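# Move the wooden block from bench to cart floor

## Task

Pick the wooden block up from the bench and lay it flat on the floor of the cart, at the end with the handle, next to the profiles. The drop flap must stay open, and anything already achieved must still hold at the end. Release the block, back both hands away so they hold nothing and are clear of the cart, and finish with the robot upright (not fallen or tilted) and touching nothing.

## Robot and tools

ROBOT. A Rainbow Robotics RB-Y1: a base with two driven wheels and two rear casters, a torso whose lower leg folds, a head, and two seven-joint arms, each ending in a two-finger gripper with a wrist camera in a case that sticks out sideways. The base is 0.58 m wide and extends 0.10 m in front of the drive axle and 0.57 m behind it. Spinning in place, it sweeps a circle of radius 0.58 m. The base has no sideways motion.

FRAMES. Every position is in metres. The base frame sits on the floor midway between the drive wheels, with x forward, y to the left and z up. The result lines left_hand and right_hand give the point between each hand's finger pads in this frame. The fingers point along the hand's -z axis and close along its x axis. The chest line is a spine point 0.08 m under the shoulders. base_odometry uses the base frame as it was at scene start and counts only wheel turns, so slipping shows up as travel. Its heading is in rad, positive to the left.

move. One action per call.
- base: a velocity command, not a place. {"x_m_s": forward speed in m/s, 0.005 to 0.4 in either sign or 0; "turn_rad_s": rad/s, positive turns left, 0.02 to 1.509 in either sign or 0; "for_s": 0.1 to 5 s}. Omitted speeds are 0. Ramping adds up to 1 s of coasting (3.1 s for turns). Distance is roughly speed times for_s. If |x| + 0.27|turn| exceeds 0.4, both are scaled down together. The base keeps driving into furniture.
- joints: a dictionary of absolute targets, keyed by joint name. Angles are in rad; gripper keys are the pad opening in m, 0 to 0.1. Ranges: torso_squat_rad 0..1.2 (larger lowers the chest), torso_shift_rad -0.3..0.6 (positive moves the hips forward), torso_pitch_rad -0.2..1.4 (positive leans forward), torso_yaw_rad -1.5..1.5 (positive left; raise both shoulder rolls at least 0.2 rad outward first). Shoulder_pitch ±2.356 (negative swings forward and up). left_shoulder_roll 0..3.141, right_shoulder_roll -3.141..0 (larger magnitude raises the arm outward). Shoulder_yaw ±2.094. Elbow -2.617..0.01 (negative bends). Forearm_roll ±3.141. Wrist_pitch -1.57..1.919. Hand_roll ±2.705. head_pan_rad ±0.523 (positive left), head_tilt_rad -0.35..1.57 (positive looks down). The torso also obeys combined limits: squat+shift<=1.52; squat-shift+pitch<=1.57; shift+0.5pitch-0.4squat<=0.7; shift+0.3pitch-0.5squat<=0.39.
- target: an absolute pose for one hand in the base frame. {"side": "left" or "right", "x", "y", "z" in m (-3 to 3), "quat_wxyz": four numbers w,x,y,z in the convention of the hand lines}. It is solved into joint angles, so the hand travels on an arc. For long moves, chain several short ones. It may be sent alone or together with min_time_s only, and it is refused while another move is still running.
- min_time_s: 0.1 to 8 s, the minimum duration of the arm, head and torso motions in this action.
- contact_limits: per-gripper current cap in mA, 200 to 672.5. It persists until changed and starts at 672.5. A lower cap grips more gently.
- cameras: a list of head_camera, left_wrist_camera, right_wrist_camera or all. [] returns no images. blocking: false returns about 0.5 s into the motion.
An action may use base and/or joints (plus min_time_s or contact_limits), or target, or contact_limits by itself. A move with no action just reports the state.

wait {seconds 0..10}. stop brakes every running motion. zoom_image {camera, region [x0,y0,x1,y1] in pixels, at most 504x504} enlarges that camera's last image. The head image is 896x504 and the wrist images are 644x364. read_manual returns only licence text. finished_scene {scene} ends the scene and cannot be undone.

RESULTS. A "move" line reads done or gives the worst status. Hand status is reached (within 10 mm and 2 degrees), short (with the remaining error) or refused (with a reason). Joint words:
- done
- off_target: stopped away from the goal and may still be pushing
- time_out
- contact_stop: torso only
- limit_stop_at_own_body_<part>: a self-collision guard acted
- not_followed: the arm-clash check held the command back
- torque_fault
- limit_stop_at_motor_heat
A refused call, or any stop you did not order, cancels the remaining move, wait and finished_scene calls in the same reply. on_its_own lists anything the robot did without being told. The lidar_m line gives 12 ranges in 30-degree sectors, starting straight ahead and going counter-clockwise, at 0.23 m height; "-" means nothing seen. motor_effort gives wheel load in percent; more than about 30 at rest suggests the base is pushing something. wheel_motors_off=1 means the wheels cut out for 2 s after stalling. Other lines give joint torques, external torques, wrist force and torque (raw, with offsets), and motor temperatures.

GRASPING. Command an opening at least 5 mm smaller than the block's width. The gripper will then report off_target or done, and either is fine. Open fully to release, and only once the block is at rest.

AVOID. Never let the arms, fingers or camera cases strike or squeeze each other; a hard press ends the scene. Keep heavy loads and long reach away from the front of the drive wheels, or the robot tips over, especially on a sudden stop while driving forward. Do not drive the body into edges the base can slip under. Do not ram furniture. Do not drop or throw the block. Keep arms from straining against obstacles: a torque fault freezes everything for 10 s, and overheating at 80 °C locks the arms. Keep the torso within its limits. At the end, both hands must be empty and clear of everything, and the robot must be upright.

Each tool is called after "Emit:" as name(argument=value, ...) on one line, values as JSON.

## Session

Emit:
move(joints={"head_tilt_rad":0.75,"head_pan_rad":0.3}, cameras=["head_camera"])

Emit:
move(joints={"head_tilt_rad":0.75,"head_pan_rad":-0.4}, cameras=["head_camera"])

Scene clock: 0.87 s.
Joint torques (N m): left_arm=[-1.61 -0.52 1.04 -0.55 0 -0.58 0.05] | right_arm=[-3.98 -0.31 -0.43 -1.3 -0.05 -0.56 -0.08]
External joint torques (N m): left_arm=[-0.23 -0.66 1.03 0.01 -0.01 -0.15 0.06] | right_arm=[-0.38 0.81 -0.39 0.33 -0.12 0.04 -0.09]
Motor temperatures (°C): left_arm=[30 28 31 35 34 32 37] | right_arm=[34 30 32 30 35 36 34]
Wrist force (N): left_arm=[-0.2 0.6 -7.5] | right_arm=[-2.9 1.3 -4.9]
Wrist torque (N m): left_arm=[-0.21 0.12 0.12] | right_arm=[-0.12 -0.12 -0.07]
Wrist force, peak (N): left_arm=[0.1 1.6 -7.9] | right_arm=[-2.9 0.8 -5.4]
move: done
base_odometry: x=+0.000 y=+0.000 heading=+0.000
lidar_m: 0.75 1.03 1.57 4.57 1.51 1.08 1.02 1.07 1.44 3.63 1.09 0.78
base_status: not commanded
joint_positions: torso_squat_rad=+0.350 torso_shift_rad=+0.000 torso_pitch_rad=+0.000 torso_yaw_rad=+0.000 left_shoulder_pitch_rad=+0.037 left_shoulder_roll_rad=+0.004 left_shoulder_yaw_rad=-0.043 left_elbow_rad=-0.196 left_forearm_roll_rad=-0.014 left_wrist_pitch_rad=+0.002 left_hand_roll_rad=+0.027 left_gripper_m=+0.099 right_shoulder_pitch_rad=-0.040 right_shoulder_roll_rad=-0.021 right_shoulder_yaw_rad=-0.018 right_elbow_rad=-0.235 right_forearm_roll_rad=+0.049 right_wrist_pitch_rad=-0.014 right_hand_roll_rad=+0.035 right_gripper_m=+0.099 head_pan_rad=+0.300 head_tilt_rad=+0.750
joint_status: all done
wheel_motors_off: 0
motor_effort: left_wheel=+0(1) right_wheel=+0(2)
chest: x=-0.2280 y=+0.0001 z=+1.2475 quat_wxyz=(+1.000, +0.000, +0.000, +0.000) (m; base frame)
left_hand: x=-0.1598 y=+0.2200 z=+0.5653 quat_wxyz=(+0.997, +0.000, -0.079, -0.009) (m; base frame)
right_hand: x=-0.0823 y=-0.2360 z=+0.5770 quat_wxyz=(+0.989, -0.016, -0.142, +0.041) (m; base frame)
pictures: head_camera
camera_calibration:
head_camera: T_world_to_cam=[[0.292568, -0.955731, -0.0313513, 0.104811], [-0.617882, -0.16392, -0.768994, 1.03752], [0.729812, 0.244354, -0.638487, 1.01972], [0, 0, 0, 1]] pos_world=[-0.133803, 0.021069, 1.45221]

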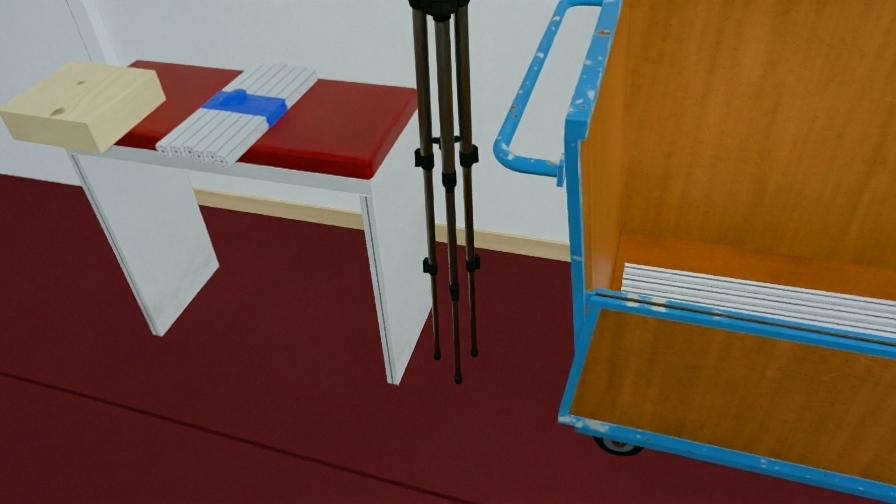

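Scene clock: 2.00 s.
Joint torques (N m): left_arm=[-1.64 -0.97 0.92 -0.58 -0.05 -0.7 -0.06] | right_arm=[-3.38 -0.49 -0.73 -1.49 -0.09 -0.58 -0.03]
External joint torques (N m): left_arm=[-0.26 -1.12 0.91 -0.03 -0.05 -0.28 -0.05] | right_arm=[0.22 0.63 -0.69 0.15 -0.15 0.01 -0.05]
Motor temperatures (°C): left_arm=[30 28 31 35 34 32 37] | right_arm=[34 30 32 30 35 36 34]
Wrist force (N): left_arm=[0.0 1.1 -7.6] | right_arm=[-2.7 1.0 -4.6]
Wrist torque (N m): left_arm=[-0.30 0.17 0.11] | right_arm=[-0.10 -0.12 -0.10]
Wrist force, peak (N): left_arm=[-0.7 1.3 -8.3] | right_arm=[-3.0 1.1 -5.3]
move: done
base_odometry: x=+0.000 y=+0.000 heading=+0.000
lidar_m: 0.73 1.03 1.56 4.57 1.51 1.07 1.02 1.08 1.44 3.62 1.08 0.79
base_status: not commanded
joint_positions: torso_squat_rad=+0.350 torso_shift_rad=+0.000 torso_pitch_rad=+0.000 torso_yaw_rad=+0.000 left_shoulder_pitch_rad=+0.037 left_shoulder_roll_rad=+0.004 left_shoulder_yaw_rad=-0.043 left_elbow_rad=-0.196 left_forearm_roll_rad=-0.014 left_wrist_pitch_rad=+0.002 left_hand_roll_rad=+0.027 left_gripper_m=+0.099 right_shoulder_pitch_rad=-0.040 right_shoulder_roll_rad=-0.021 right_shoulder_yaw_rad=-0.018 right_elbow_rad=-0.235 right_forearm_roll_rad=+0.049 right_wrist_pitch_rad=-0.014 right_hand_roll_rad=+0.035 right_gripper_m=+0.099 head_pan_rad=-0.400 head_tilt_rad=+0.750
joint_status: all done
wheel_motors_off: 0
motor_effort: left_wheel=+0(1) right_wheel=-1(2)
chest: x=-0.2280 y=+0.0001 z=+1.2475 quat_wxyz=(+1.000, +0.000, +0.000, +0.000) (m; base frame)
left_hand: x=-0.1598 y=+0.2200 z=+0.5653 quat_wxyz=(+0.997, +0.000, -0.079, -0.009) (m; base frame)
right_hand: x=-0.0823 y=-0.2360 z=+0.5770 quat_wxyz=(+0.989, -0.016, -0.142, +0.041) (m; base frame)
pictures: head_camera
camera_calibration:
head_camera: T_world_to_cam=[[-0.391832, -0.919502, -0.0313686, -0.0361283], [-0.578191, 0.272622, -0.769007, 1.04569], [0.715655, -0.283184, -0.63847, 1.01681], [0, 0, 0, 1]] pos_world=[-0.137228, -0.0303556, 1.45221]

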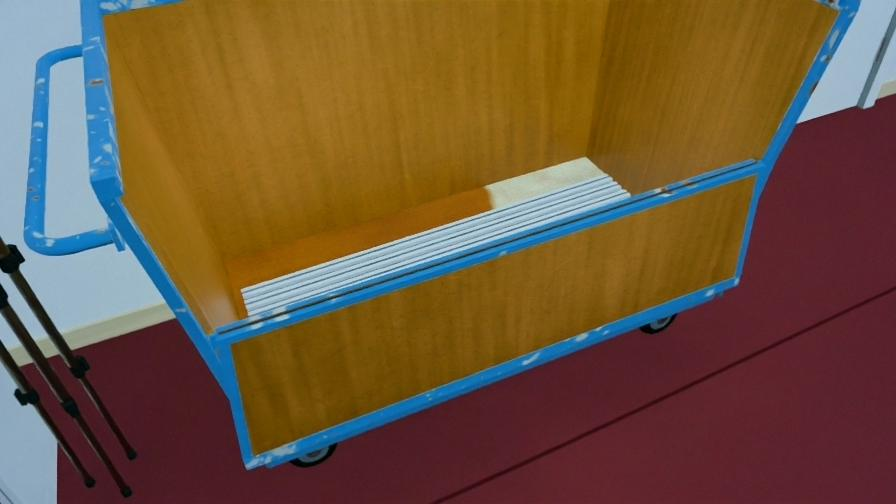

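Emit:
move(base={"turn_rad_s":0.785,"for_s":2.0}, joints={"torso_squat_rad":0.9,"torso_pitch_rad":0.4,"head_tilt_rad":0.4,"head_pan_rad":0.0,"right_elbow_rad":-1.2,"right_shoulder_roll_rad":-0.25}, cameras=[])

Emit:
move(base={"x_m_s":0.4,"for_s":2.95}, joints={"right_shoulder_pitch_rad":-0.468,"right_shoulder_roll_rad":-0.008,"right_shoulder_yaw_rad":0.673,"right_elbow_rad":-1.532,"right_forearm_roll_rad":-1.595,"right_wrist_pitch_rad":-0.827,"right_hand_roll_rad":1.587}, cameras=[])

Emit:
move(base={"turn_rad_s":-0.785,"for_s":2.0}, cameras=["head_camera","right_wrist_camera"])

Scene clock: 9.43 s.
Joint torques (N m): left_arm=[8.46 -0.82 0.85 3.72 0.04 0.14 0.01] | right_arm=[-1.29 -5.21 -2.76 -6.64 0.05 -1.4 0.09]
External joint torques (N m): left_arm=[-0.94 -1.11 0.82 0.02 0.05 -0.23 0] | right_arm=[-0.12 0.61 -0.12 -0.07 -0.09 0.01 0.06]
Motor temperatures (°C): left_arm=[30 28 31 35 34 32 37] | right_arm=[34 30 32 30 35 36 34]
Wrist force (N): left_arm=[2.6 1.5 -7.1] | right_arm=[-5.3 2.4 -3.4]
Wrist torque (N m): left_arm=[-0.30 0.28 0.07] | right_arm=[-0.16 -0.26 -0.10]
Wrist force, peak (N): left_arm=[1.9 1.5 -8.4] | right_arm=[-6.0 3.2 -1.9]
move: done
base_odometry: x=+0.000 y=+0.000 heading=+1.569
lidar_m: 4.44 1.51 1.07 1.02 1.06 1.44 3.74 1.09 0.80 0.76 1.05 1.55
base_status: done (sent for 2 of 2 s)
joint_positions: torso_squat_rad=+0.900 torso_shift_rad=+0.000 torso_pitch_rad=+0.400 torso_yaw_rad=+0.000 left_shoulder_pitch_rad=+0.037 left_shoulder_roll_rad=+0.004 left_shoulder_yaw_rad=-0.043 left_elbow_rad=-0.196 left_forearm_roll_rad=-0.014 left_wrist_pitch_rad=+0.002 left_hand_roll_rad=+0.027 left_gripper_m=+0.099 right_shoulder_pitch_rad=-0.040 right_shoulder_roll_rad=-0.250 right_shoulder_yaw_rad=-0.018 right_elbow_rad=-1.200 right_forearm_roll_rad=+0.049 right_wrist_pitch_rad=-0.014 right_hand_roll_rad=+0.035 right_gripper_m=+0.099 head_pan_rad=+0.000 head_tilt_rad=+0.400
joint_status: all done
wheel_motors_off: 0
motor_effort: left_wheel=+2(33) right_wheel=+17(53)
chest: x=-0.1075 y=+0.0001 z=+1.0006 quat_wxyz=(+0.980, +0.000, +0.199, +0.000) (m; base frame)
left_hand: x=-0.3104 y=+0.2200 z=+0.3457 quat_wxyz=(+0.993, -0.002, +0.120, -0.009) (m; base frame)
right_hand: x=+0.2051 y=-0.3401 z=+0.4742 quat_wxyz=(+0.898, -0.107, -0.407, +0.125) (m; base frame)
pictures: none
No camera images: "cameras" was empty.

Scene clock: 13.80 s.
Joint torques (N m): left_arm=[8.8 -0.66 0.7 3.72 -0.13 0.16 0.07] | right_arm=[-9.94 6.04 -1.24 -9.96 1.63 0.12 -0.24]
External joint torques (N m): left_arm=[-0.61 -0.94 0.67 0.02 -0.13 -0.21 0.05] | right_arm=[-0.12 0.07 -1.2 -0.43 0.16 0.09 -0.29]
Motor temperatures (°C): left_arm=[30 28 31 35 34 32 37] | right_arm=[34 30 32 30 35 36 34]
Wrist force (N): left_arm=[2.0 1.3 -7.8] | right_arm=[-7.0 1.3 1.2]
Wrist torque (N m): left_arm=[-0.26 0.24 0.08] | right_arm=[-0.19 -0.41 -0.07]
Wrist force, peak (N): left_arm=[2.6 1.2 -8.6] | right_arm=[-8.5 1.6 -2.2]
move: done
base_odometry: x=+0.001 y=+1.187 heading=+1.570
lidar_m: 4.40 1.53 1.10 1.05 1.08 1.46 3.82 1.34 1.11 0.90 1.54 2.05
base_status: done (sent for 2.97 of 2.97 s)
joint_positions: torso_squat_rad=+0.900 torso_shift_rad=+0.000 torso_pitch_rad=+0.400 torso_yaw_rad=+0.000 left_shoulder_pitch_rad=+0.037 left_shoulder_roll_rad=+0.004 left_shoulder_yaw_rad=-0.043 left_elbow_rad=-0.196 left_forearm_roll_rad=-0.014 left_wrist_pitch_rad=+0.002 left_hand_roll_rad=+0.027 left_gripper_m=+0.099 right_shoulder_pitch_rad=-0.468 right_shoulder_roll_rad=-0.008 right_shoulder_yaw_rad=+0.673 right_elbow_rad=-1.532 right_forearm_roll_rad=-1.595 right_wrist_pitch_rad=-0.827 right_hand_roll_rad=+1.587 right_gripper_m=+0.099 head_pan_rad=+0.000 head_tilt_rad=+0.400
joint_status: all done
wheel_motors_off: 0
motor_effort: left_wheel=+14(40) right_wheel=-12(58)
chest: x=-0.1075 y=+0.0001 z=+1.0006 quat_wxyz=(+0.980, +0.000, +0.199, +0.000) (m; base frame)
left_hand: x=-0.3103 y=+0.2200 z=+0.3457 quat_wxyz=(+0.993, -0.002, +0.120, -0.009) (m; base frame)
right_hand: x=+0.3595 y=-0.0008 z=+0.7699 quat_wxyz=(+0.709, +0.000, -0.705, +0.001) (m; base frame)
pictures: none
No camera images: "cameras" was empty.

Scene clock: 17.73 s.
Joint torques (N m): left_arm=[8.48 -0.48 0.72 3.65 -0.04 0.09 0.12] | right_arm=[-9.43 6.33 -1.25 -10.17 1.63 0.07 -0.29]
External joint torques (N m): left_arm=[-0.92 -0.76 0.69 -0.05 -0.04 -0.28 0.11] | right_arm=[0.4 0.36 -1.21 -0.63 0.15 0.04 -0.34]
Motor temperatures (°C): left_arm=[30 28 31 35 34 32 37] | right_arm=[34 30 32 30 35 36 34]
Wrist force (N): left_arm=[2.1 1.7 -7.9] | right_arm=[-7.7 0.5 1.4]
Wrist torque (N m): left_arm=[-0.32 0.25 0.10] | right_arm=[-0.10 -0.47 -0.08]
Wrist force, peak (N): left_arm=[2.5 1.8 -8.4] | right_arm=[-8.0 0.8 1.1]
move: done
base_odometry: x=+0.001 y=+1.187 heading=+0.001
lidar_m: 0.88 1.53 2.05 4.41 1.54 1.10 1.05 1.10 1.48 3.70 1.33 1.08
base_status: done (sent for 2 of 2 s)
joint_positions: torso_squat_rad=+0.900 torso_shift_rad=+0.000 torso_pitch_rad=+0.400 torso_yaw_rad=+0.000 left_shoulder_pitch_rad=+0.037 left_shoulder_roll_rad=+0.004 left_shoulder_yaw_rad=-0.043 left_elbow_rad=-0.196 left_forearm_roll_rad=-0.014 left_wrist_pitch_rad=+0.002 left_hand_roll_rad=+0.027 left_gripper_m=+0.099 right_shoulder_pitch_rad=-0.468 right_shoulder_roll_rad=-0.008 right_shoulder_yaw_rad=+0.673 right_elbow_rad=-1.532 right_forearm_roll_rad=-1.595 right_wrist_pitch_rad=-0.827 right_hand_roll_rad=+1.587 right_gripper_m=+0.099 head_pan_rad=+0.000 head_tilt_rad=+0.400
joint_status: not commanded
wheel_motors_off: 0
motor_effort: left_wheel=+20(39) right_wheel=+0(42)
chest: x=-0.1075 y=+0.0001 z=+1.0006 quat_wxyz=(+0.980, +0.000, +0.199, +0.000) (m; base frame)
left_hand: x=-0.3104 y=+0.2200 z=+0.3457 quat_wxyz=(+0.993, -0.002, +0.120, -0.009) (m; base frame)
right_hand: x=+0.3595 y=-0.0008 z=+0.7699 quat_wxyz=(+0.709, +0.000, -0.705, +0.001) (m; base frame)
pictures: head_camera, right_wrist_camera
camera_calibration:
head_camera: T_world_to_cam=[[-0.00443799, -0.999504, -0.0311733, 0.0357398], [-0.676446, 0.0259595, -0.736035, 0.91116], [0.736479, 0.0178205, -0.676226, 0.747452], [0, 0, 0, 1]] pos_world=[0.0660264, -0.00125113, 1.17721]
right_wrist_camera: T_world_to_cam=[[0.0215008, -0.0306125, -0.9993, 0.760448], [-0.508185, 0.86044, -0.0372927, 0.239173], [0.86098, 0.508631, 0.00294332, -0.239222], [0, 0, 0, 1]] pos_world=[0.311159, -0.0608394, 0.769539]

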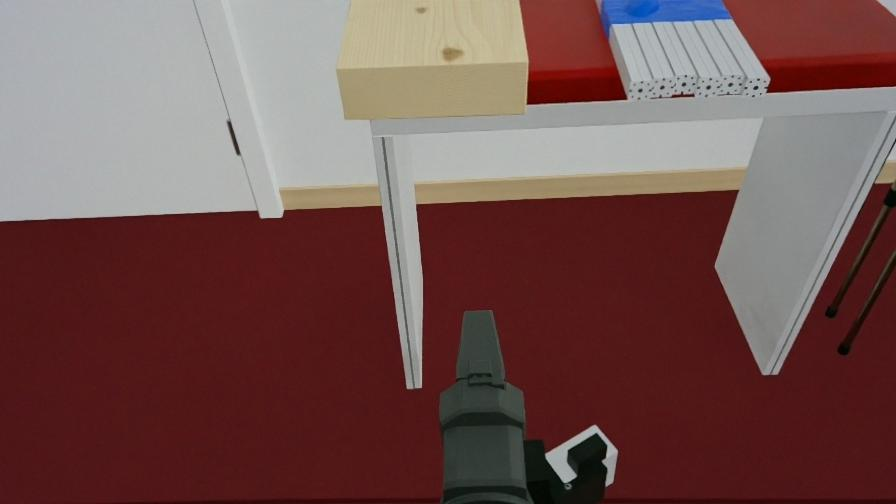

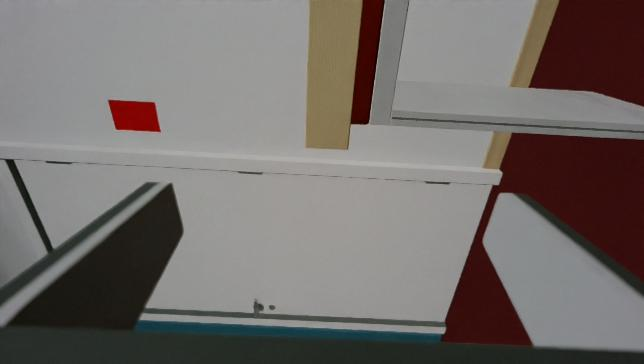

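Emit:
move(target={"side":"right","x":0.36,"y":0.028,"z":0.768,"quat_wxyz":[0.7071,0,-0.7071,0]}, cameras=[])

Emit:
move(base={"x_m_s":0.3,"for_s":1.25}, cameras=["head_camera","right_wrist_camera"])

Scene clock: 22.23 s.
Joint torques (N m): left_arm=[8.86 -0.45 0.81 3.67 -0.01 0.14 0.02] | right_arm=[-11.57 7.96 -0.94 -9.63 1.61 0.11 -0.03]
External joint torques (N m): left_arm=[-0.54 -0.72 0.78 -0.03 0 -0.23 0.01] | right_arm=[-0.7 1.44 -0.23 -0.39 -0.02 0.17 -0.08]
Motor temperatures (°C): left_arm=[30 28 31 35 34 32 37] | right_arm=[34 30 32 30 35 36 34]
Wrist force (N): left_arm=[3.1 1.6 -7.6] | right_arm=[-7.4 0.6 1.1]
Wrist torque (N m): left_arm=[-0.32 0.35 0.10] | right_arm=[-0.09 -0.44 -0.09]
Wrist force, peak (N): left_arm=[2.4 1.9 -8.4] | right_arm=[-7.7 2.9 1.8]
move: done
base_odometry: x=+0.001 y=+1.187 heading=+0.001
lidar_m: 0.88 1.54 2.06 4.41 1.54 1.11 1.05 1.09 1.47 3.69 1.32 1.10
base_status: not commanded
joint_positions: torso_squat_rad=+0.900 torso_shift_rad=+0.000 torso_pitch_rad=+0.400 torso_yaw_rad=+0.000 left_shoulder_pitch_rad=+0.037 left_shoulder_roll_rad=+0.004 left_shoulder_yaw_rad=-0.043 left_elbow_rad=-0.196 left_forearm_roll_rad=-0.014 left_wrist_pitch_rad=+0.002 left_hand_roll_rad=+0.027 left_gripper_m=+0.099 right_shoulder_pitch_rad=-0.582 right_shoulder_roll_rad=+0.000 right_shoulder_yaw_rad=+0.773 right_elbow_rad=-1.420 right_forearm_roll_rad=-1.641 right_wrist_pitch_rad=-0.957 right_hand_roll_rad=+1.541 right_gripper_m=+0.099 head_pan_rad=+0.000 head_tilt_rad=+0.400
joint_status: all done
wheel_motors_off: 0
motor_effort: left_wheel=+19(21) right_wheel=+2(2)
chest: x=-0.1075 y=+0.0001 z=+1.0006 quat_wxyz=(+0.980, +0.000, +0.199, +0.000) (m; base frame)
left_hand: x=-0.3104 y=+0.2200 z=+0.3457 quat_wxyz=(+0.993, -0.002, +0.120, -0.008) (m; base frame)
right_hand: x=+0.3599 y=+0.0276 z=+0.7681 quat_wxyz=(+0.707, +0.000, -0.707, +0.001) (m; base frame)
right_hand_status: reached (checked arc, planned for 0.4 s): 0 mm and 0.1 deg off.
pictures: none
No camera images: "cameras" was empty.

Scene clock: 24.60 s.
Joint torques (N m): left_arm=[9 -0.66 0.75 3.81 -0.12 0.18 -0.05] | right_arm=[-11.53 8.08 -0.96 -9.62 1.54 0.09 0]
External joint torques (N m): left_arm=[-0.4 -0.93 0.72 0.11 -0.11 -0.19 -0.07] | right_arm=[-0.66 1.56 -0.26 -0.38 -0.09 0.15 -0.05]
Motor temperatures (°C): left_arm=[30 28 31 35 34 32 37] | right_arm=[34 30 32 30 35 36 34]
Wrist force (N): left_arm=[2.8 1.4 -7.7] | right_arm=[-7.4 0.8 1.1]
Wrist torque (N m): left_arm=[-0.27 0.26 0.10] | right_arm=[-0.11 -0.45 -0.08]
Wrist force, peak (N): left_arm=[2.5 1.8 -8.2] | right_arm=[-7.8 0.4 1.1]
move: done
base_odometry: x=+0.381 y=+1.187 heading=+0.001
lidar_m: 0.51 0.54 1.53 3.94 2.10 1.51 1.43 1.49 2.00 1.56 0.80 0.82
base_status: done (sent for 1.27 of 1.27 s)
joint_positions: torso_squat_rad=+0.900 torso_shift_rad=+0.000 torso_pitch_rad=+0.400 torso_yaw_rad=+0.000 left_shoulder_pitch_rad=+0.037 left_shoulder_roll_rad=+0.004 left_shoulder_yaw_rad=-0.043 left_elbow_rad=-0.196 left_forearm_roll_rad=-0.014 left_wrist_pitch_rad=+0.002 left_hand_roll_rad=+0.027 left_gripper_m=+0.099 right_shoulder_pitch_rad=-0.582 right_shoulder_roll_rad=+0.000 right_shoulder_yaw_rad=+0.773 right_elbow_rad=-1.420 right_forearm_roll_rad=-1.641 right_wrist_pitch_rad=-0.957 right_hand_roll_rad=+1.541 right_gripper_m=+0.099 head_pan_rad=+0.000 head_tilt_rad=+0.400
joint_status: not commanded
wheel_motors_off: 0
motor_effort: left_wheel=-6(50) right_wheel=+8(39)
chest: x=-0.1074 y=+0.0001 z=+1.0006 quat_wxyz=(+0.980, +0.000, +0.199, +0.000) (m; base frame)
left_hand: x=-0.3103 y=+0.2200 z=+0.3457 quat_wxyz=(+0.993, -0.002, +0.120, -0.009) (m; base frame)
right_hand: x=+0.3600 y=+0.0276 z=+0.7681 quat_wxyz=(+0.707, +0.000, -0.707, +0.001) (m; base frame)
pictures: head_camera, right_wrist_camera
camera_calibration:
head_camera: T_world_to_cam=[[-0.00444367, -0.999504, -0.0311731, 0.0357405], [-0.676499, 0.025962, -0.735986, 0.911173], [0.73643, 0.0178181, -0.676279, 0.747445], [0, 0, 0, 1]] pos_world=[0.0661264, -0.00125112, 1.17721]
right_wrist_camera: T_world_to_cam=[[0.0262597, -0.0300551, -0.999203, 0.757591], [-0.508026, 0.860448, -0.0392327, 0.216305], [0.860941, 0.508652, 0.0073263, -0.25737], [0, 0, 0, 1]] pos_world=[0.311575, -0.0324375, 0.767359]

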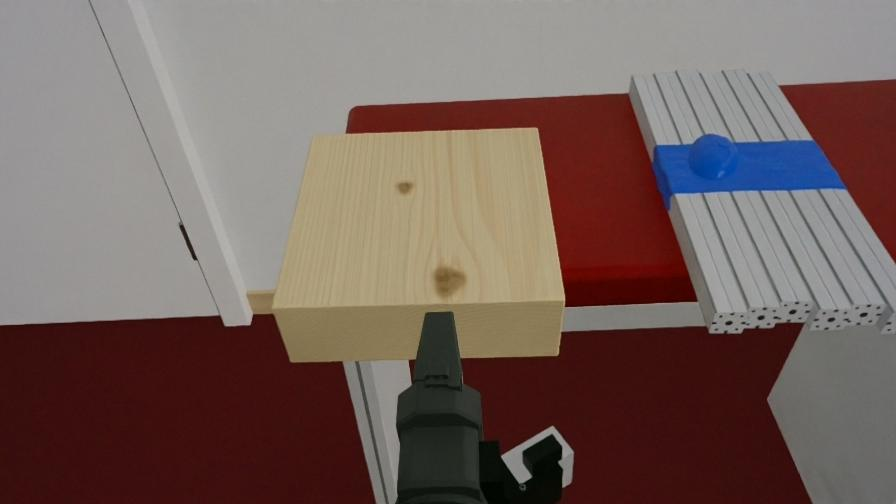

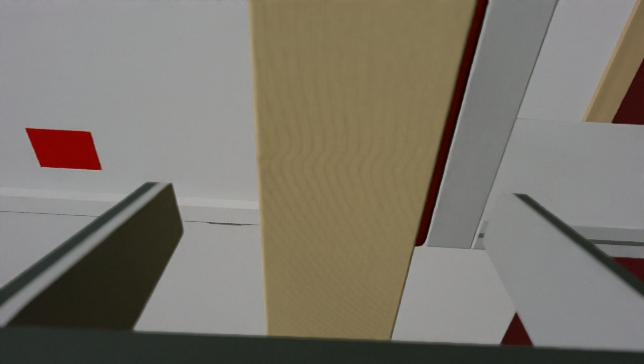

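Emit:
move(base={"x_m_s":0.1,"for_s":0.67}, cameras=[])

Emit:
move(joints={"right_gripper_m":0.04}, cameras=["head_camera"])

Emit:
move(joints={"torso_squat_rad":0.75}, cameras=["head_camera"])

Scene clock: 27.37 s.
Joint torques (N m): left_arm=[8.67 -0.55 0.73 3.71 -0.16 0.13 0.05] | right_arm=[-11.21 7.56 -0.98 -9.71 1.59 0.11 -0.06]
External joint torques (N m): left_arm=[-0.73 -0.83 0.7 0.01 -0.16 -0.24 0.04] | right_arm=[-0.34 1.04 -0.28 -0.47 -0.04 0.17 -0.11]
Motor temperatures (°C): left_arm=[30 28 31 35 34 32 37] | right_arm=[34 30 32 31 35 36 34]
Wrist force (N): left_arm=[2.7 1.6 -7.3] | right_arm=[-6.8 1.1 1.6]
Wrist torque (N m): left_arm=[-0.34 0.28 0.07] | right_arm=[-0.16 -0.37 -0.08]
Wrist force, peak (N): left_arm=[2.2 1.4 -8.5] | right_arm=[-7.7 0.7 1.5]
move: done
base_odometry: x=+0.448 y=+1.187 heading=+0.000
lidar_m: 0.45 0.46 1.44 3.68 2.21 1.57 1.50 1.56 2.09 1.26 0.76 0.84
base_status: done (sent for 0.67 of 0.67 s)
joint_positions: torso_squat_rad=+0.900 torso_shift_rad=+0.000 torso_pitch_rad=+0.400 torso_yaw_rad=+0.000 left_shoulder_pitch_rad=+0.037 left_shoulder_roll_rad=+0.004 left_shoulder_yaw_rad=-0.043 left_elbow_rad=-0.196 left_forearm_roll_rad=-0.014 left_wrist_pitch_rad=+0.002 left_hand_roll_rad=+0.027 left_gripper_m=+0.099 right_shoulder_pitch_rad=-0.582 right_shoulder_roll_rad=+0.000 right_shoulder_yaw_rad=+0.773 right_elbow_rad=-1.420 right_forearm_roll_rad=-1.641 right_wrist_pitch_rad=-0.957 right_hand_roll_rad=+1.541 right_gripper_m=+0.099 head_pan_rad=+0.000 head_tilt_rad=+0.400
joint_status: not commanded
wheel_motors_off: 0
motor_effort: left_wheel=-8(24) right_wheel=+8(32)
chest: x=-0.1075 y=+0.0001 z=+1.0006 quat_wxyz=(+0.980, +0.000, +0.199, +0.000) (m; base frame)
left_hand: x=-0.3103 y=+0.2200 z=+0.3457 quat_wxyz=(+0.993, -0.002, +0.120, -0.009) (m; base frame)
right_hand: x=+0.3600 y=+0.0276 z=+0.7681 quat_wxyz=(+0.707, +0.000, -0.707, +0.001) (m; base frame)
pictures: none
No camera images: "cameras" was empty.

Scene clock: 28.53 s.
Joint torques (N m): left_arm=[8.69 -0.94 0.71 3.67 -0.06 0.25 -0.01] | right_arm=[-12.07 8.15 -1.05 -11.57 2.46 0.07 -0.03]
External joint torques (N m): left_arm=[-0.71 -1.22 0.68 -0.03 -0.05 -0.12 -0.02] | right_arm=[-1.21 1.63 -0.35 -2.33 0.83 0.13 -0.08]
Motor temperatures (°C): left_arm=[30 28 31 35 34 32 37] | right_arm=[34 30 32 31 35 36 34]
Wrist force (N): left_arm=[2.3 0.8 -7.3] | right_arm=[-13.3 1.3 0.0]
Wrist torque (N m): left_arm=[-0.22 0.22 0.06] | right_arm=[-0.15 -0.65 -0.35]
Wrist force, peak (N): left_arm=[3.1 1.4 -8.2] | right_arm=[-14.2 1.8 -0.2]
move: off_target
base_odometry: x=+0.448 y=+1.187 heading=+0.000
lidar_m: 0.46 0.44 1.43 3.70 2.22 1.57 1.49 1.57 2.07 1.27 0.75 0.84
base_status: not commanded
joint_positions: torso_squat_rad=+0.900 torso_shift_rad=+0.000 torso_pitch_rad=+0.400 torso_yaw_rad=+0.000 left_shoulder_pitch_rad=+0.037 left_shoulder_roll_rad=+0.004 left_shoulder_yaw_rad=-0.043 left_elbow_rad=-0.196 left_forearm_roll_rad=-0.014 left_wrist_pitch_rad=+0.002 left_hand_roll_rad=+0.027 left_gripper_m=+0.099 right_shoulder_pitch_rad=-0.582 right_shoulder_roll_rad=+0.000 right_shoulder_yaw_rad=+0.773 right_elbow_rad=-1.420 right_forearm_roll_rad=-1.641 right_wrist_pitch_rad=-0.957 right_hand_roll_rad=+1.541 right_gripper_m=+0.074 head_pan_rad=+0.000 head_tilt_rad=+0.400
joint_status: right_gripper_m off_target (ended at +0.074, target +0.040)
wheel_motors_off: 0
motor_effort: left_wheel=-7(9) right_wheel=+8(9)
chest: x=-0.1074 y=+0.0001 z=+1.0006 quat_wxyz=(+0.980, +0.000, +0.199, +0.000) (m; base frame)
left_hand: x=-0.3103 y=+0.2200 z=+0.3457 quat_wxyz=(+0.993, -0.002, +0.120, -0.009) (m; base frame)
right_hand: x=+0.3599 y=+0.0276 z=+0.7678 quat_wxyz=(+0.707, +0.000, -0.707, +0.001) (m; base frame)
pictures: head_camera
camera_calibration:
head_camera: T_world_to_cam=[[-0.00444298, -0.999504, -0.0311724, 0.0357396], [-0.676499, 0.0259609, -0.735986, 0.911173], [0.73643, 0.0178181, -0.676279, 0.747445], [0, 0, 0, 1]] pos_world=[0.0661264, -0.00125112, 1.17721]

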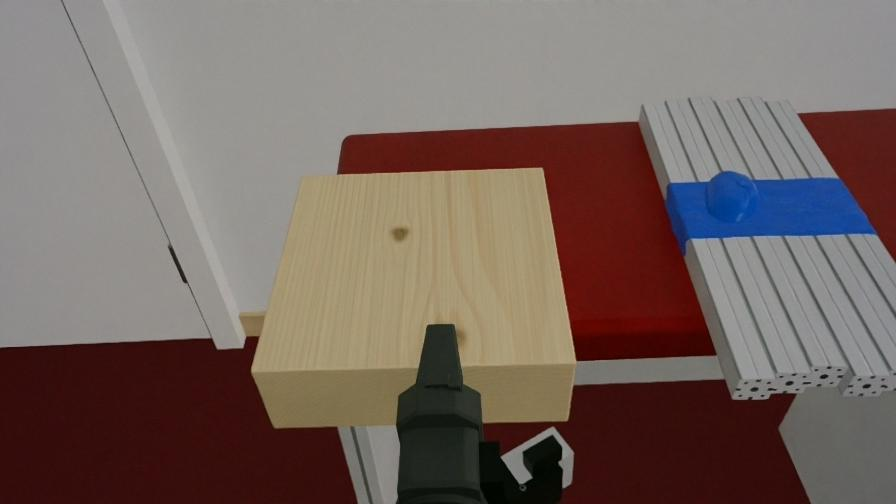

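Scene clock: 29.83 s.
Joint torques (N m): left_arm=[8.92 -0.78 0.63 3.67 -0.09 0.13 0.03] | right_arm=[-21.94 9.97 -1.01 -20.67 7.21 -0.59 -0.01]
External joint torques (N m): left_arm=[-0.51 -1.06 0.6 -0.04 -0.09 -0.24 0.02] | right_arm=[-11.13 3.45 -0.33 -11.44 5.59 -0.52 -0.06]
Motor temperatures (°C): left_arm=[30 28 31 35 34 32 37] | right_arm=[34 30 32 31 36 36 34]
Wrist force (N): left_arm=[2.3 1.4 -7.0] | right_arm=[-28.3 1.4 1.1]
Wrist torque (N m): left_arm=[-0.33 0.23 0.05] | right_arm=[0.05 2.02 0.44]
Wrist force, peak (N): left_arm=[2.4 1.0 -8.2] | right_arm=[-30.8 1.5 1.3]
move: done
base_odometry: x=+0.448 y=+1.187 heading=+0.000
lidar_m: 0.46 0.45 1.43 3.69 2.21 1.57 1.50 1.56 2.08 1.27 0.74 0.83
base_status: not commanded
joint_positions: torso_squat_rad=+0.750 torso_shift_rad=+0.000 torso_pitch_rad=+0.401 torso_yaw_rad=+0.000 left_shoulder_pitch_rad=+0.037 left_shoulder_roll_rad=+0.004 left_shoulder_yaw_rad=-0.043 left_elbow_rad=-0.196 left_forearm_roll_rad=-0.014 left_wrist_pitch_rad=+0.002 left_hand_roll_rad=+0.027 left_gripper_m=+0.099 right_shoulder_pitch_rad=-0.579 right_shoulder_roll_rad=-0.001 right_shoulder_yaw_rad=+0.773 right_elbow_rad=-1.417 right_forearm_roll_rad=-1.642 right_wrist_pitch_rad=-0.957 right_hand_roll_rad=+1.541 right_gripper_m=+0.074 head_pan_rad=+0.000 head_tilt_rad=+0.400
joint_status: all done
wheel_motors_off: 0
motor_effort: left_wheel=-7(9) right_wheel=+9(10)
chest: x=-0.1070 y=+0.0001 z=+1.0776 quat_wxyz=(+0.980, +0.000, +0.199, +0.000) (m; base frame)
left_hand: x=-0.3105 y=+0.2200 z=+0.4229 quat_wxyz=(+0.993, -0.002, +0.121, -0.008) (m; base frame)
right_hand: x=+0.3596 y=+0.0268 z=+0.8420 quat_wxyz=(+0.709, -0.001, -0.705, +0.001) (m; base frame)
pictures: head_camera
camera_calibration:
head_camera: T_world_to_cam=[[-0.00446988, -0.999504, -0.0311702, 0.038135], [-0.677124, 0.0259624, -0.735411, 0.967359], [0.735856, 0.0178189, -0.676904, 0.799839], [0, 0, 0, 1]] pos_world=[0.0666259, -0.00125112, 1.25401]

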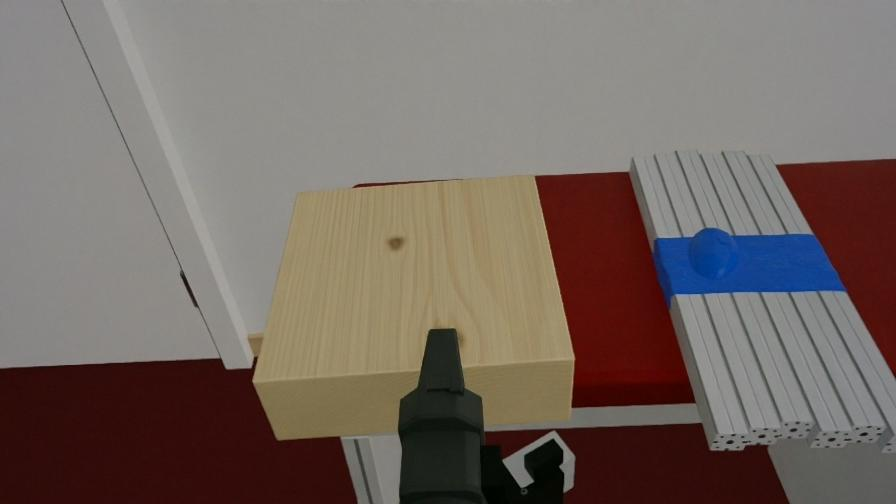

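Emit:
move(base={"x_m_s":-0.35,"for_s":1.28}, cameras=[])

Emit:
move(base={"turn_rad_s":-0.785,"for_s":2.0}, cameras=[])

Emit:
move(base={"x_m_s":0.4,"for_s":3.36}, joints={"torso_shift_rad":0.4,"torso_pitch_rad":0.65,"torso_yaw_rad":0.2,"left_shoulder_roll_rad":0.4,"right_shoulder_pitch_rad":-1.1,"right_shoulder_roll_rad":-0.5,"head_tilt_rad":0.2}, min_time_s=3.5, cameras=["head_camera"])

Emit:
move(target={"side":"right","x":0.60,"y":-0.12,"z":0.86,"quat_wxyz":[0.5,0.5,-0.5,0.5]}, min_time_s=2.5, cameras=["head_camera"])

Emit:
move(base={"turn_rad_s":0.785,"for_s":2.0}, cameras=["head_camera"])

Scene clock: 37.30 s.
Joint torques (N m): left_arm=[7.96 -0.82 1.04 3.63 -0.05 0.17 -0.05] | right_arm=[-23.03 9.92 -1.08 -20.88 7.53 -0.52 -0.27]
External joint torques (N m): left_arm=[-1.46 -1.11 1.01 -0.08 -0.04 -0.2 -0.06] | right_arm=[-12.21 3.4 -0.4 -11.64 5.9 -0.46 -0.32]
Motor temperatures (°C): left_arm=[31 28 31 35 34 32 37] | right_arm=[34 30 32 32 36 36 34]
Wrist force (N): left_arm=[2.5 1.6 -7.6] | right_arm=[-28.5 0.9 1.0]
Wrist torque (N m): left_arm=[-0.33 0.30 0.07] | right_arm=[-0.01 1.99 0.44]
Wrist force, peak (N): left_arm=[2.9 1.8 -8.3] | right_arm=[-30.2 1.5 -0.2]
move: done
base_odometry: x=+0.004 y=+1.187 heading=-0.001
lidar_m: 0.88 1.54 2.06 4.41 1.56 1.11 1.06 1.10 1.48 3.67 1.32 1.08
base_status: done (sent for 1.27 of 1.27 s)
joint_positions: torso_squat_rad=+0.750 torso_shift_rad=+0.000 torso_pitch_rad=+0.401 torso_yaw_rad=+0.000 left_shoulder_pitch_rad=+0.037 left_shoulder_roll_rad=+0.004 left_shoulder_yaw_rad=-0.043 left_elbow_rad=-0.196 left_forearm_roll_rad=-0.014 left_wrist_pitch_rad=+0.002 left_hand_roll_rad=+0.027 left_gripper_m=+0.099 right_shoulder_pitch_rad=-0.579 right_shoulder_roll_rad=-0.001 right_shoulder_yaw_rad=+0.773 right_elbow_rad=-1.417 right_forearm_roll_rad=-1.642 right_wrist_pitch_rad=-0.957 right_hand_roll_rad=+1.541 right_gripper_m=+0.074 head_pan_rad=+0.000 head_tilt_rad=+0.400
joint_status: not commanded
wheel_motors_off: 0
motor_effort: left_wheel=-13(28) right_wheel=+11(49)
chest: x=-0.1071 y=+0.0001 z=+1.0776 quat_wxyz=(+0.980, +0.000, +0.199, +0.000) (m; base frame)
left_hand: x=-0.3106 y=+0.2200 z=+0.4229 quat_wxyz=(+0.993, -0.002, +0.121, -0.008) (m; base frame)
right_hand: x=+0.3595 y=+0.0268 z=+0.8419 quat_wxyz=(+0.709, -0.001, -0.705, +0.001) (m; base frame)
pictures: none
No camera images: "cameras" was empty.

Scene clock: 41.20 s.
Joint torques (N m): left_arm=[8.08 -0.68 0.73 3.8 -0.01 0.21 0.05] | right_arm=[-22.89 9.7 -0.99 -21.07 7.37 -0.43 -0.26]
External joint torques (N m): left_arm=[-1.35 -0.95 0.7 0.09 0 -0.17 0.04] | right_arm=[-12.08 3.19 -0.3 -11.84 5.74 -0.37 -0.31]
Motor temperatures (°C): left_arm=[31 28 31 35 34 32 37] | right_arm=[34 30 32 32 37 36 34]
Wrist force (N): left_arm=[2.1 1.0 -7.5] | right_arm=[-28.7 1.8 0.4]
Wrist torque (N m): left_arm=[-0.24 0.23 0.07] | right_arm=[-0.04 2.02 0.47]
Wrist force, peak (N): left_arm=[2.7 1.7 -8.3] | right_arm=[-29.5 1.9 0.5]
move: done
base_odometry: x=+0.004 y=+1.187 heading=-1.571
lidar_m: 3.58 1.32 1.09 0.89 1.54 2.03 4.41 1.57 1.13 1.07 1.09 1.45
base_status: done (sent for 2 of 2 s)
joint_positions: torso_squat_rad=+0.750 torso_shift_rad=+0.000 torso_pitch_rad=+0.401 torso_yaw_rad=+0.000 left_shoulder_pitch_rad=+0.037 left_shoulder_roll_rad=+0.004 left_shoulder_yaw_rad=-0.043 left_elbow_rad=-0.196 left_forearm_roll_rad=-0.014 left_wrist_pitch_rad=+0.002 left_hand_roll_rad=+0.027 left_gripper_m=+0.099 right_shoulder_pitch_rad=-0.579 right_shoulder_roll_rad=-0.001 right_shoulder_yaw_rad=+0.773 right_elbow_rad=-1.417 right_forearm_roll_rad=-1.642 right_wrist_pitch_rad=-0.957 right_hand_roll_rad=+1.541 right_gripper_m=+0.074 head_pan_rad=+0.000 head_tilt_rad=+0.400
joint_status: not commanded
wheel_motors_off: 0
motor_effort: left_wheel=+17(50) right_wheel=+2(44)
chest: x=-0.1071 y=+0.0001 z=+1.0776 quat_wxyz=(+0.980, +0.000, +0.199, +0.000) (m; base frame)
left_hand: x=-0.3106 y=+0.2200 z=+0.4229 quat_wxyz=(+0.993, -0.002, +0.121, -0.008) (m; base frame)
right_hand: x=+0.3595 y=+0.0267 z=+0.8419 quat_wxyz=(+0.709, -0.001, -0.705, +0.001) (m; base frame)
pictures: none
No camera images: "cameras" was empty.

Scene clock: 45.90 s.
Joint torques (N m): left_arm=[15.71 10.47 2.02 6.2 -0.01 0.72 0.02] | right_arm=[-31.77 -0.29 -9.02 -18.67 6.04 -3.14 -1.05]
External joint torques (N m): left_arm=[-0.58 -1.71 0.94 -0.07 -0.04 -0.21 -0.01] | right_arm=[-14.61 0.69 -3.83 -10.69 4.5 -2.64 -1.09]
Motor temperatures (°C): left_arm=[31 28 31 35 34 32 37] | right_arm=[35 30 32 32 37 36 34]
Wrist force (N): left_arm=[4.2 -1.7 -6.5] | right_arm=[-25.1 8.5 10.0]
Wrist torque (N m): left_arm=[-0.09 0.40 0.04] | right_arm=[0.84 1.44 1.19]
Wrist force, peak (N): left_arm=[2.5 1.4 -8.3] | right_arm=[-28.8 8.0 9.1]
move: done
base_odometry: x=+0.004 y=-0.160 heading=-1.571
lidar_m: 3.36 1.16 0.81 0.77 0.79 1.72 4.64 1.51 1.06 1.00 1.02 1.37
base_status: done (sent for 3.37 of 3.37 s)
joint_positions: torso_squat_rad=+0.750 torso_shift_rad=+0.401 torso_pitch_rad=+0.652 torso_yaw_rad=+0.200 left_shoulder_pitch_rad=+0.037 left_shoulder_roll_rad=+0.400 left_shoulder_yaw_rad=-0.043 left_elbow_rad=-0.196 left_forearm_roll_rad=-0.014 left_wrist_pitch_rad=+0.002 left_hand_roll_rad=+0.027 left_gripper_m=+0.099 right_shoulder_pitch_rad=-1.096 right_shoulder_roll_rad=-0.500 right_shoulder_yaw_rad=+0.774 right_elbow_rad=-1.417 right_forearm_roll_rad=-1.642 right_wrist_pitch_rad=-0.956 right_hand_roll_rad=+1.541 right_gripper_m=+0.074 head_pan_rad=+0.000 head_tilt_rad=+0.200
joint_status: all done
wheel_motors_off: 0
motor_effort: left_wheel=+0(54) right_wheel=+2(39)
chest: x=+0.1594 y=+0.0001 z=+0.9982 quat_wxyz=(+0.943, +0.032, +0.318, +0.095) (m; base frame)
left_hand: x=-0.2481 y=+0.5160 z=+0.5244 quat_wxyz=(+0.942, +0.212, +0.261, -0.001) (m; base frame)
right_hand: x=+0.7370 y=+0.0437 z=+0.8494 quat_wxyz=(+0.555, -0.030, -0.821, +0.134) (m; base frame)
pictures: head_camera
camera_calibration:
head_camera: T_world_to_cam=[[0.151563, -0.976832, -0.151089, 0.13112], [-0.715284, -0.00289176, -0.698828, 1.06432], [0.682201, 0.213988, -0.699151, 0.540992], [0, 0, 0, 1]] pos_world=[0.37235, 0.0153944, 1.14182]

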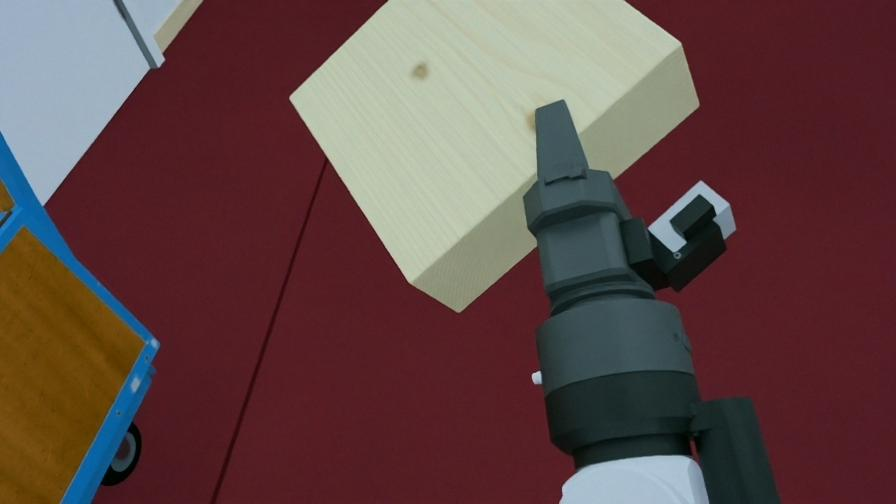

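Scene clock: 48.73 s.
Joint torques (N m): left_arm=[15.01 10.42 1.95 6.3 -0.11 0.7 0] | right_arm=[-18.09 -15.09 -16.84 -6.09 -7.62 -4.57 -1.51]
External joint torques (N m): left_arm=[-1.27 -1.77 0.86 0.04 -0.14 -0.22 -0.04] | right_arm=[-6.82 0.61 -7.05 -4.35 -6.28 -3.51 -1.56]
Motor temperatures (°C): left_arm=[31 28 31 35 34 32 37] | right_arm=[35 30 32 32 37 37 34]
Wrist force (N): left_arm=[4.3 -1.1 -6.2] | right_arm=[-29.0 0.2 -0.1]
Wrist torque (N m): left_arm=[-0.12 0.42 0.04] | right_arm=[-0.34 1.17 1.78]
Wrist force, peak (N): left_arm=[4.2 -1.2 -7.3] | right_arm=[-23.7 13.2 20.7]
move: done
base_odometry: x=+0.004 y=-0.160 heading=-1.571
lidar_m: 3.36 1.14 0.82 0.77 0.81 1.70 4.65 1.50 1.06 1.00 1.01 1.36
base_status: not commanded
joint_positions: torso_squat_rad=+0.750 torso_shift_rad=+0.400 torso_pitch_rad=+0.651 torso_yaw_rad=+0.200 left_shoulder_pitch_rad=+0.037 left_shoulder_roll_rad=+0.400 left_shoulder_yaw_rad=-0.043 left_elbow_rad=-0.196 left_forearm_roll_rad=-0.014 left_wrist_pitch_rad=+0.002 left_hand_roll_rad=+0.027 left_gripper_m=+0.099 right_shoulder_pitch_rad=-0.937 right_shoulder_roll_rad=-1.580 right_shoulder_yaw_rad=+0.751 right_elbow_rad=-1.574 right_forearm_roll_rad=-0.073 right_wrist_pitch_rad=-1.075 right_hand_roll_rad=-1.056 right_gripper_m=+0.074 head_pan_rad=+0.000 head_tilt_rad=+0.200
joint_status: all done
wheel_motors_off: 0
motor_effort: left_wheel=+0(4) right_wheel=+0(3)
chest: x=+0.1592 y=+0.0001 z=+0.9983 quat_wxyz=(+0.943, +0.032, +0.318, +0.095) (m; base frame)
left_hand: x=-0.2481 y=+0.5160 z=+0.5244 quat_wxyz=(+0.942, +0.212, +0.261, -0.001) (m; base frame)
right_hand: x=+0.5995 y=-0.1205 z=+0.8583 quat_wxyz=(+0.503, +0.498, -0.499, +0.500) (m; base frame)
right_hand_status: reached (checked arc, planned for 2.5 s): 2 mm and 0.4 deg off.
pictures: head_camera
camera_calibration:
head_camera: T_world_to_cam=[[0.151704, -0.976807, -0.151109, 0.131149], [-0.714933, -0.00287151, -0.699187, 1.06459], [0.682537, 0.214102, -0.698787, 0.540725], [0, 0, 0, 1]] pos_world=[0.37215, 0.0153942, 1.14202]

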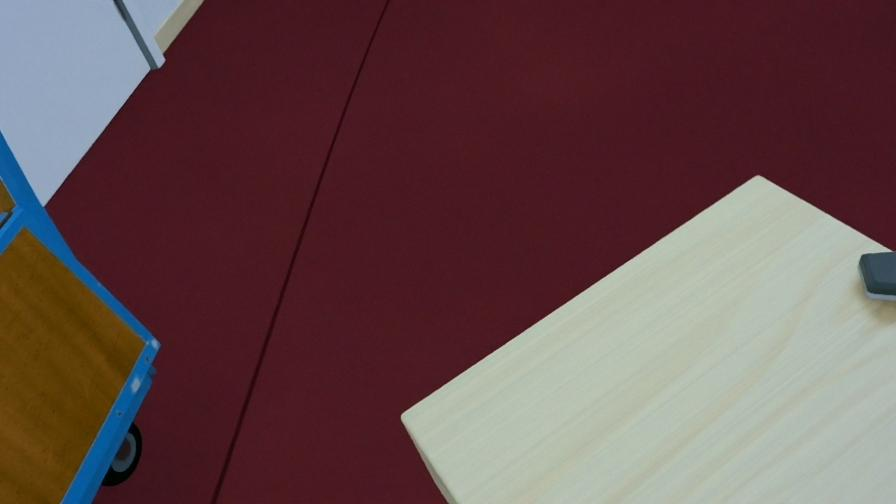

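Scene clock: 52.67 s.
Joint torques (N m): left_arm=[15.14 10.09 1.81 6.27 -0.03 0.71 0.09] | right_arm=[-18.13 -15.27 -16.96 -6.05 -7.67 -4.44 -1.65]
External joint torques (N m): left_arm=[-1.14 -2.1 0.73 0.01 -0.06 -0.21 0.06] | right_arm=[-6.87 0.43 -7.17 -4.34 -6.25 -3.49 -1.7]
Motor temperatures (°C): left_arm=[31 28 31 35 34 32 37] | right_arm=[35 30 32 32 37 37 34]
Wrist force (N): left_arm=[4.4 -1.0 -6.0] | right_arm=[-28.5 0.5 0.3]
Wrist torque (N m): left_arm=[-0.18 0.43 0.03] | right_arm=[-0.25 1.14 1.77]
Wrist force, peak (N): left_arm=[4.5 -0.8 -7.2] | right_arm=[-29.4 0.7 1.1]
move: done
base_odometry: x=+0.004 y=-0.160 heading=-0.001
lidar_m: 0.78 0.81 1.70 4.46 1.47 1.04 0.99 1.04 1.40 3.48 1.13 0.82
base_status: done (sent for 2 of 2 s)
joint_positions: torso_squat_rad=+0.750 torso_shift_rad=+0.400 torso_pitch_rad=+0.651 torso_yaw_rad=+0.200 left_shoulder_pitch_rad=+0.037 left_shoulder_roll_rad=+0.400 left_shoulder_yaw_rad=-0.043 left_elbow_rad=-0.196 left_forearm_roll_rad=-0.014 left_wrist_pitch_rad=+0.002 left_hand_roll_rad=+0.027 left_gripper_m=+0.099 right_shoulder_pitch_rad=-0.937 right_shoulder_roll_rad=-1.580 right_shoulder_yaw_rad=+0.751 right_elbow_rad=-1.574 right_forearm_roll_rad=-0.073 right_wrist_pitch_rad=-1.075 right_hand_roll_rad=-1.056 right_gripper_m=+0.074 head_pan_rad=+0.000 head_tilt_rad=+0.200
joint_status: not commanded
wheel_motors_off: 0
motor_effort: left_wheel=-7(34) right_wheel=+14(34)
chest: x=+0.1592 y=+0.0000 z=+0.9983 quat_wxyz=(+0.943, +0.032, +0.318, +0.095) (m; base frame)
left_hand: x=-0.2481 y=+0.5161 z=+0.5245 quat_wxyz=(+0.942, +0.212, +0.261, -0.001) (m; base frame)
right_hand: x=+0.5995 y=-0.1205 z=+0.8583 quat_wxyz=(+0.503, +0.498, -0.499, +0.500) (m; base frame)
pictures: head_camera
camera_calibration:
head_camera: T_world_to_cam=[[0.151633, -0.976808, -0.151175, 0.131252], [-0.714949, -0.00277682, -0.699171, 1.06458], [0.682536, 0.2141, -0.698788, 0.540727], [0, 0, 0, 1]] pos_world=[0.37215, 0.0153945, 1.14202]

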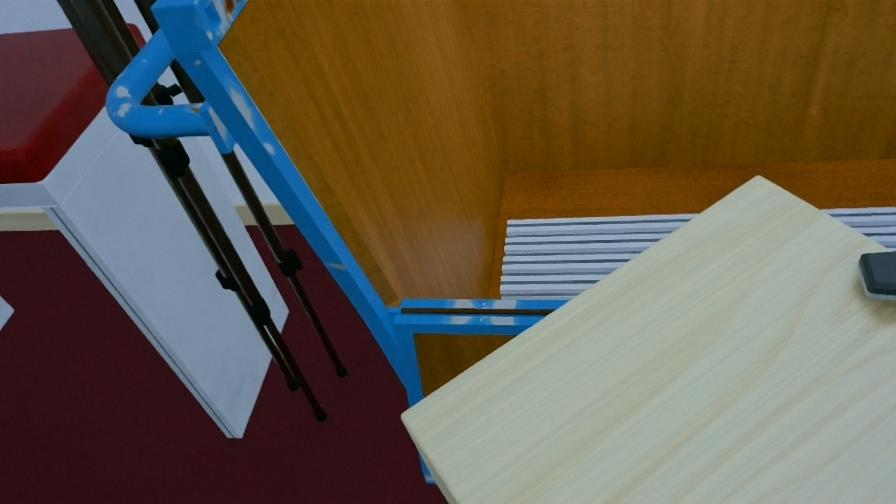

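Emit:
move(target={"side":"right","x":0.68,"y":-0.10,"z":0.86,"quat_wxyz":[0.5,0.5,-0.5,0.5]}, min_time_s=1.5, cameras=["head_camera"])

Emit:
move(joints={"left_gripper_m":0.0,"left_elbow_rad":-1.6,"left_shoulder_roll_rad":0.7}, cameras=[])

Emit:
move(target={"side":"left","x":0.36,"y":0.22,"z":0.86,"quat_wxyz":[0.6533,-0.2706,-0.6533,-0.2706]}, cameras=["head_camera"])

Scene clock: 70.70 s.
Joint torques (N m): left_arm=[15.12 10.23 1.88 6.14 -0.02 0.73 0.04] | right_arm=[-26.24 -13.43 -15.19 -5.24 -8.47 -2.67 -1.95]
External joint torques (N m): left_arm=[-1.17 -1.96 0.8 -0.12 -0.05 -0.19 0.01] | right_arm=[-10.31 0.38 -5.93 -2.89 -6.76 -2.11 -2]
Motor temperatures (°C): left_arm=[31 28 31 36 34 32 37] | right_arm=[35 30 32 32 38 37 34]
Wrist force (N): left_arm=[4.3 -1.0 -5.9] | right_arm=[-28.9 -0.4 0.4]
Wrist torque (N m): left_arm=[-0.14 0.40 0.06] | right_arm=[-0.18 1.14 1.74]
Wrist force, peak (N): left_arm=[4.6 -1.6 -7.0] | right_arm=[-29.8 1.5 0.2]
move: done
base_odometry: x=+0.004 y=-0.160 heading=-0.001
lidar_m: 0.77 0.80 1.71 4.46 1.46 1.04 0.99 1.04 1.39 3.48 1.15 0.81
base_status: not commanded
joint_positions: torso_squat_rad=+0.750 torso_shift_rad=+0.400 torso_pitch_rad=+0.651 torso_yaw_rad=+0.200 left_shoulder_pitch_rad=+0.037 left_shoulder_roll_rad=+0.400 left_shoulder_yaw_rad=-0.043 left_elbow_rad=-0.196 left_forearm_roll_rad=-0.014 left_wrist_pitch_rad=+0.002 left_hand_roll_rad=+0.027 left_gripper_m=+0.099 right_shoulder_pitch_rad=-1.258 right_shoulder_roll_rad=-1.301 right_shoulder_yaw_rad=+0.801 right_elbow_rad=-1.130 right_forearm_roll_rad=+0.162 right_wrist_pitch_rad=-1.221 right_hand_roll_rad=-1.280 right_gripper_m=+0.074 head_pan_rad=+0.000 head_tilt_rad=+0.200
joint_status: all done
wheel_motors_off: 0
motor_effort: left_wheel=-7(8) right_wheel=+15(17)
chest: x=+0.1592 y=+0.0000 z=+0.9983 quat_wxyz=(+0.943, +0.032, +0.318, +0.095) (m; base frame)
left_hand: x=-0.2481 y=+0.5161 z=+0.5245 quat_wxyz=(+0.942, +0.212, +0.261, -0.001) (m; base frame)
right_hand: x=+0.6789 y=-0.1003 z=+0.8578 quat_wxyz=(+0.505, +0.497, -0.500, +0.499) (m; base frame)
right_hand_status: reached (checked arc, planned for 1.5 s): 2 mm and 0.7 deg off.
pictures: head_camera
camera_calibration:
head_camera: T_world_to_cam=[[0.151633, -0.976808, -0.151175, 0.131252], [-0.714949, -0.00277682, -0.699171, 1.06458], [0.682536, 0.2141, -0.698788, 0.540727], [0, 0, 0, 1]] pos_world=[0.37215, 0.0153945, 1.14202]

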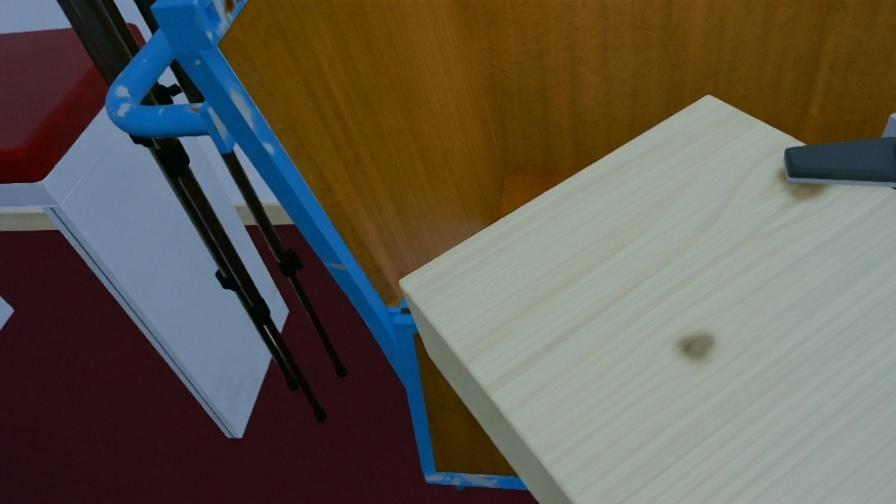

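Scene clock: 72.73 s.
Joint torques (N m): left_arm=[3.11 8.79 7.77 -4.47 -0.11 -1.1 -0.06] | right_arm=[-26.05 -13.37 -15.49 -5.59 -8.54 -2.76 -1.98]
External joint torques (N m): left_arm=[0.32 -2.4 0.62 0.47 -0.18 0.01 -0.03] | right_arm=[-10.13 0.44 -6.23 -3.24 -6.83 -2.2 -2.03]
Motor temperatures (°C): left_arm=[31 28 31 36 34 32 37] | right_arm=[35 30 32 31 38 37 34]
Wrist force (N): left_arm=[-2.7 -2.0 -4.9] | right_arm=[-28.5 0.7 0.2]
Wrist torque (N m): left_arm=[-0.08 -0.02 0.12] | right_arm=[-0.28 1.16 1.75]
Wrist force, peak (N): left_arm=[0.3 -1.7 -7.9] | right_arm=[-29.1 0.3 0.3]
move: done
base_odometry: x=+0.004 y=-0.160 heading=-0.002
lidar_m: 0.77 0.82 1.71 4.45 1.47 1.05 0.98 1.05 1.39 3.49 1.15 0.81
base_status: not commanded
joint_positions: torso_squat_rad=+0.750 torso_shift_rad=+0.400 torso_pitch_rad=+0.651 torso_yaw_rad=+0.200 left_shoulder_pitch_rad=+0.037 left_shoulder_roll_rad=+0.700 left_shoulder_yaw_rad=-0.043 left_elbow_rad=-1.600 left_forearm_roll_rad=-0.014 left_wrist_pitch_rad=+0.002 left_hand_roll_rad=+0.027 left_gripper_m=+0.000 right_shoulder_pitch_rad=-1.258 right_shoulder_roll_rad=-1.301 right_shoulder_yaw_rad=+0.801 right_elbow_rad=-1.130 right_forearm_roll_rad=+0.162 right_wrist_pitch_rad=-1.221 right_hand_roll_rad=-1.280 right_gripper_m=+0.074 head_pan_rad=+0.000 head_tilt_rad=+0.200
joint_status: all done
wheel_motors_off: 0
motor_effort: left_wheel=-8(8) right_wheel=+16(17)
chest: x=+0.1592 y=+0.0000 z=+0.9983 quat_wxyz=(+0.943, +0.032, +0.318, +0.095) (m; base frame)
left_hand: x=+0.3846 y=+0.4911 z=+0.6049 quat_wxyz=(+0.862, +0.210, -0.375, -0.268) (m; base frame)
right_hand: x=+0.6789 y=-0.1003 z=+0.8578 quat_wxyz=(+0.505, +0.497, -0.500, +0.499) (m; base frame)
pictures: none
No camera images: "cameras" was empty.

Scene clock: 74.07 s.
Joint torques (N m): left_arm=[2.78 5.08 4.95 -5.58 0.56 -1.75 -0.22] | right_arm=[-26.34 -13.76 -15.5 -5.74 -8.52 -2.57 -1.85]
External joint torques (N m): left_arm=[-0.36 -1.81 0.2 0.71 0.02 0.1 -0.17] | right_arm=[-10.41 0.05 -6.24 -3.39 -6.81 -2.01 -1.9]
Motor temperatures (°C): left_arm=[31 28 31 36 34 32 37] | right_arm=[35 30 32 31 38 37 34]
Wrist force (N): left_arm=[-6.4 1.4 -1.7] | right_arm=[-28.7 -0.2 0.0]
Wrist torque (N m): left_arm=[-0.32 -0.29 0.19] | right_arm=[-0.18 1.21 1.75]
Wrist force, peak (N): left_arm=[-4.6 -1.7 -6.2] | right_arm=[-29.1 -0.3 0.3]
move: done
base_odometry: x=+0.004 y=-0.160 heading=-0.002
lidar_m: 0.78 0.81 1.72 4.45 1.48 1.05 0.99 1.04 1.40 3.47 1.13 0.81
base_status: not commanded
joint_positions: torso_squat_rad=+0.750 torso_shift_rad=+0.400 torso_pitch_rad=+0.651 torso_yaw_rad=+0.200 left_shoulder_pitch_rad=+0.350 left_shoulder_roll_rad=+1.102 left_shoulder_yaw_rad=-0.148 left_elbow_rad=-2.255 left_forearm_roll_rad=+0.157 left_wrist_pitch_rad=-0.755 left_hand_roll_rad=+0.379 left_gripper_m=+0.000 right_shoulder_pitch_rad=-1.258 right_shoulder_roll_rad=-1.301 right_shoulder_yaw_rad=+0.802 right_elbow_rad=-1.130 right_forearm_roll_rad=+0.162 right_wrist_pitch_rad=-1.221 right_hand_roll_rad=-1.280 right_gripper_m=+0.074 head_pan_rad=+0.000 head_tilt_rad=+0.200
joint_status: all done
wheel_motors_off: 0
motor_effort: left_wheel=-9(10) right_wheel=+16(17)
chest: x=+0.1592 y=+0.0000 z=+0.9983 quat_wxyz=(+0.943, +0.032, +0.318, +0.095) (m; base frame)
left_hand: x=+0.3598 y=+0.2200 z=+0.8601 quat_wxyz=(+0.652, -0.272, -0.654, -0.271) (m; base frame)
left_hand_status: reached (checked arc, planned for 1.0 s): 0 mm and 0.2 deg off.
right_hand: x=+0.6789 y=-0.1003 z=+0.8578 quat_wxyz=(+0.505, +0.497, -0.500, +0.499) (m; base frame)
pictures: head_camera
camera_calibration:
head_camera: T_world_to_cam=[[0.151621, -0.976811, -0.151165, 0.13126], [-0.714899, -0.00276038, -0.699222, 1.06454], [0.682591, 0.214085, -0.69874, 0.54072], [0, 0, 0, 1]] pos_world=[0.37205, 0.0153946, 1.14202]

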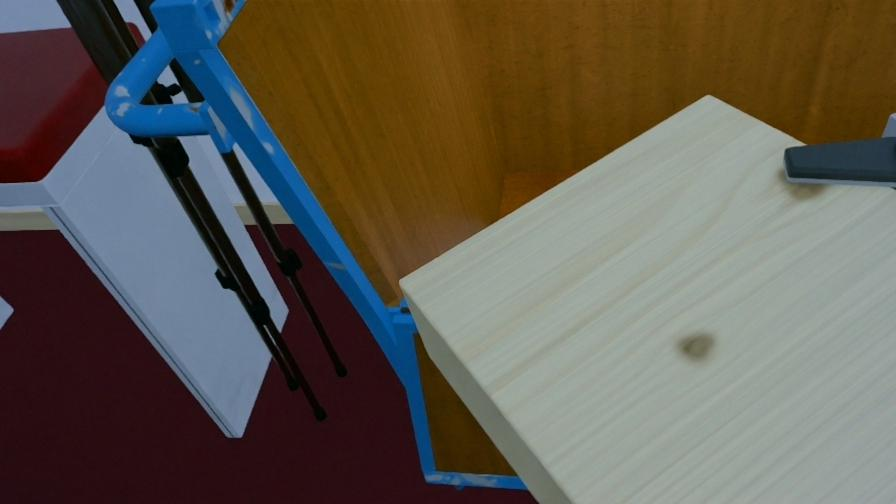

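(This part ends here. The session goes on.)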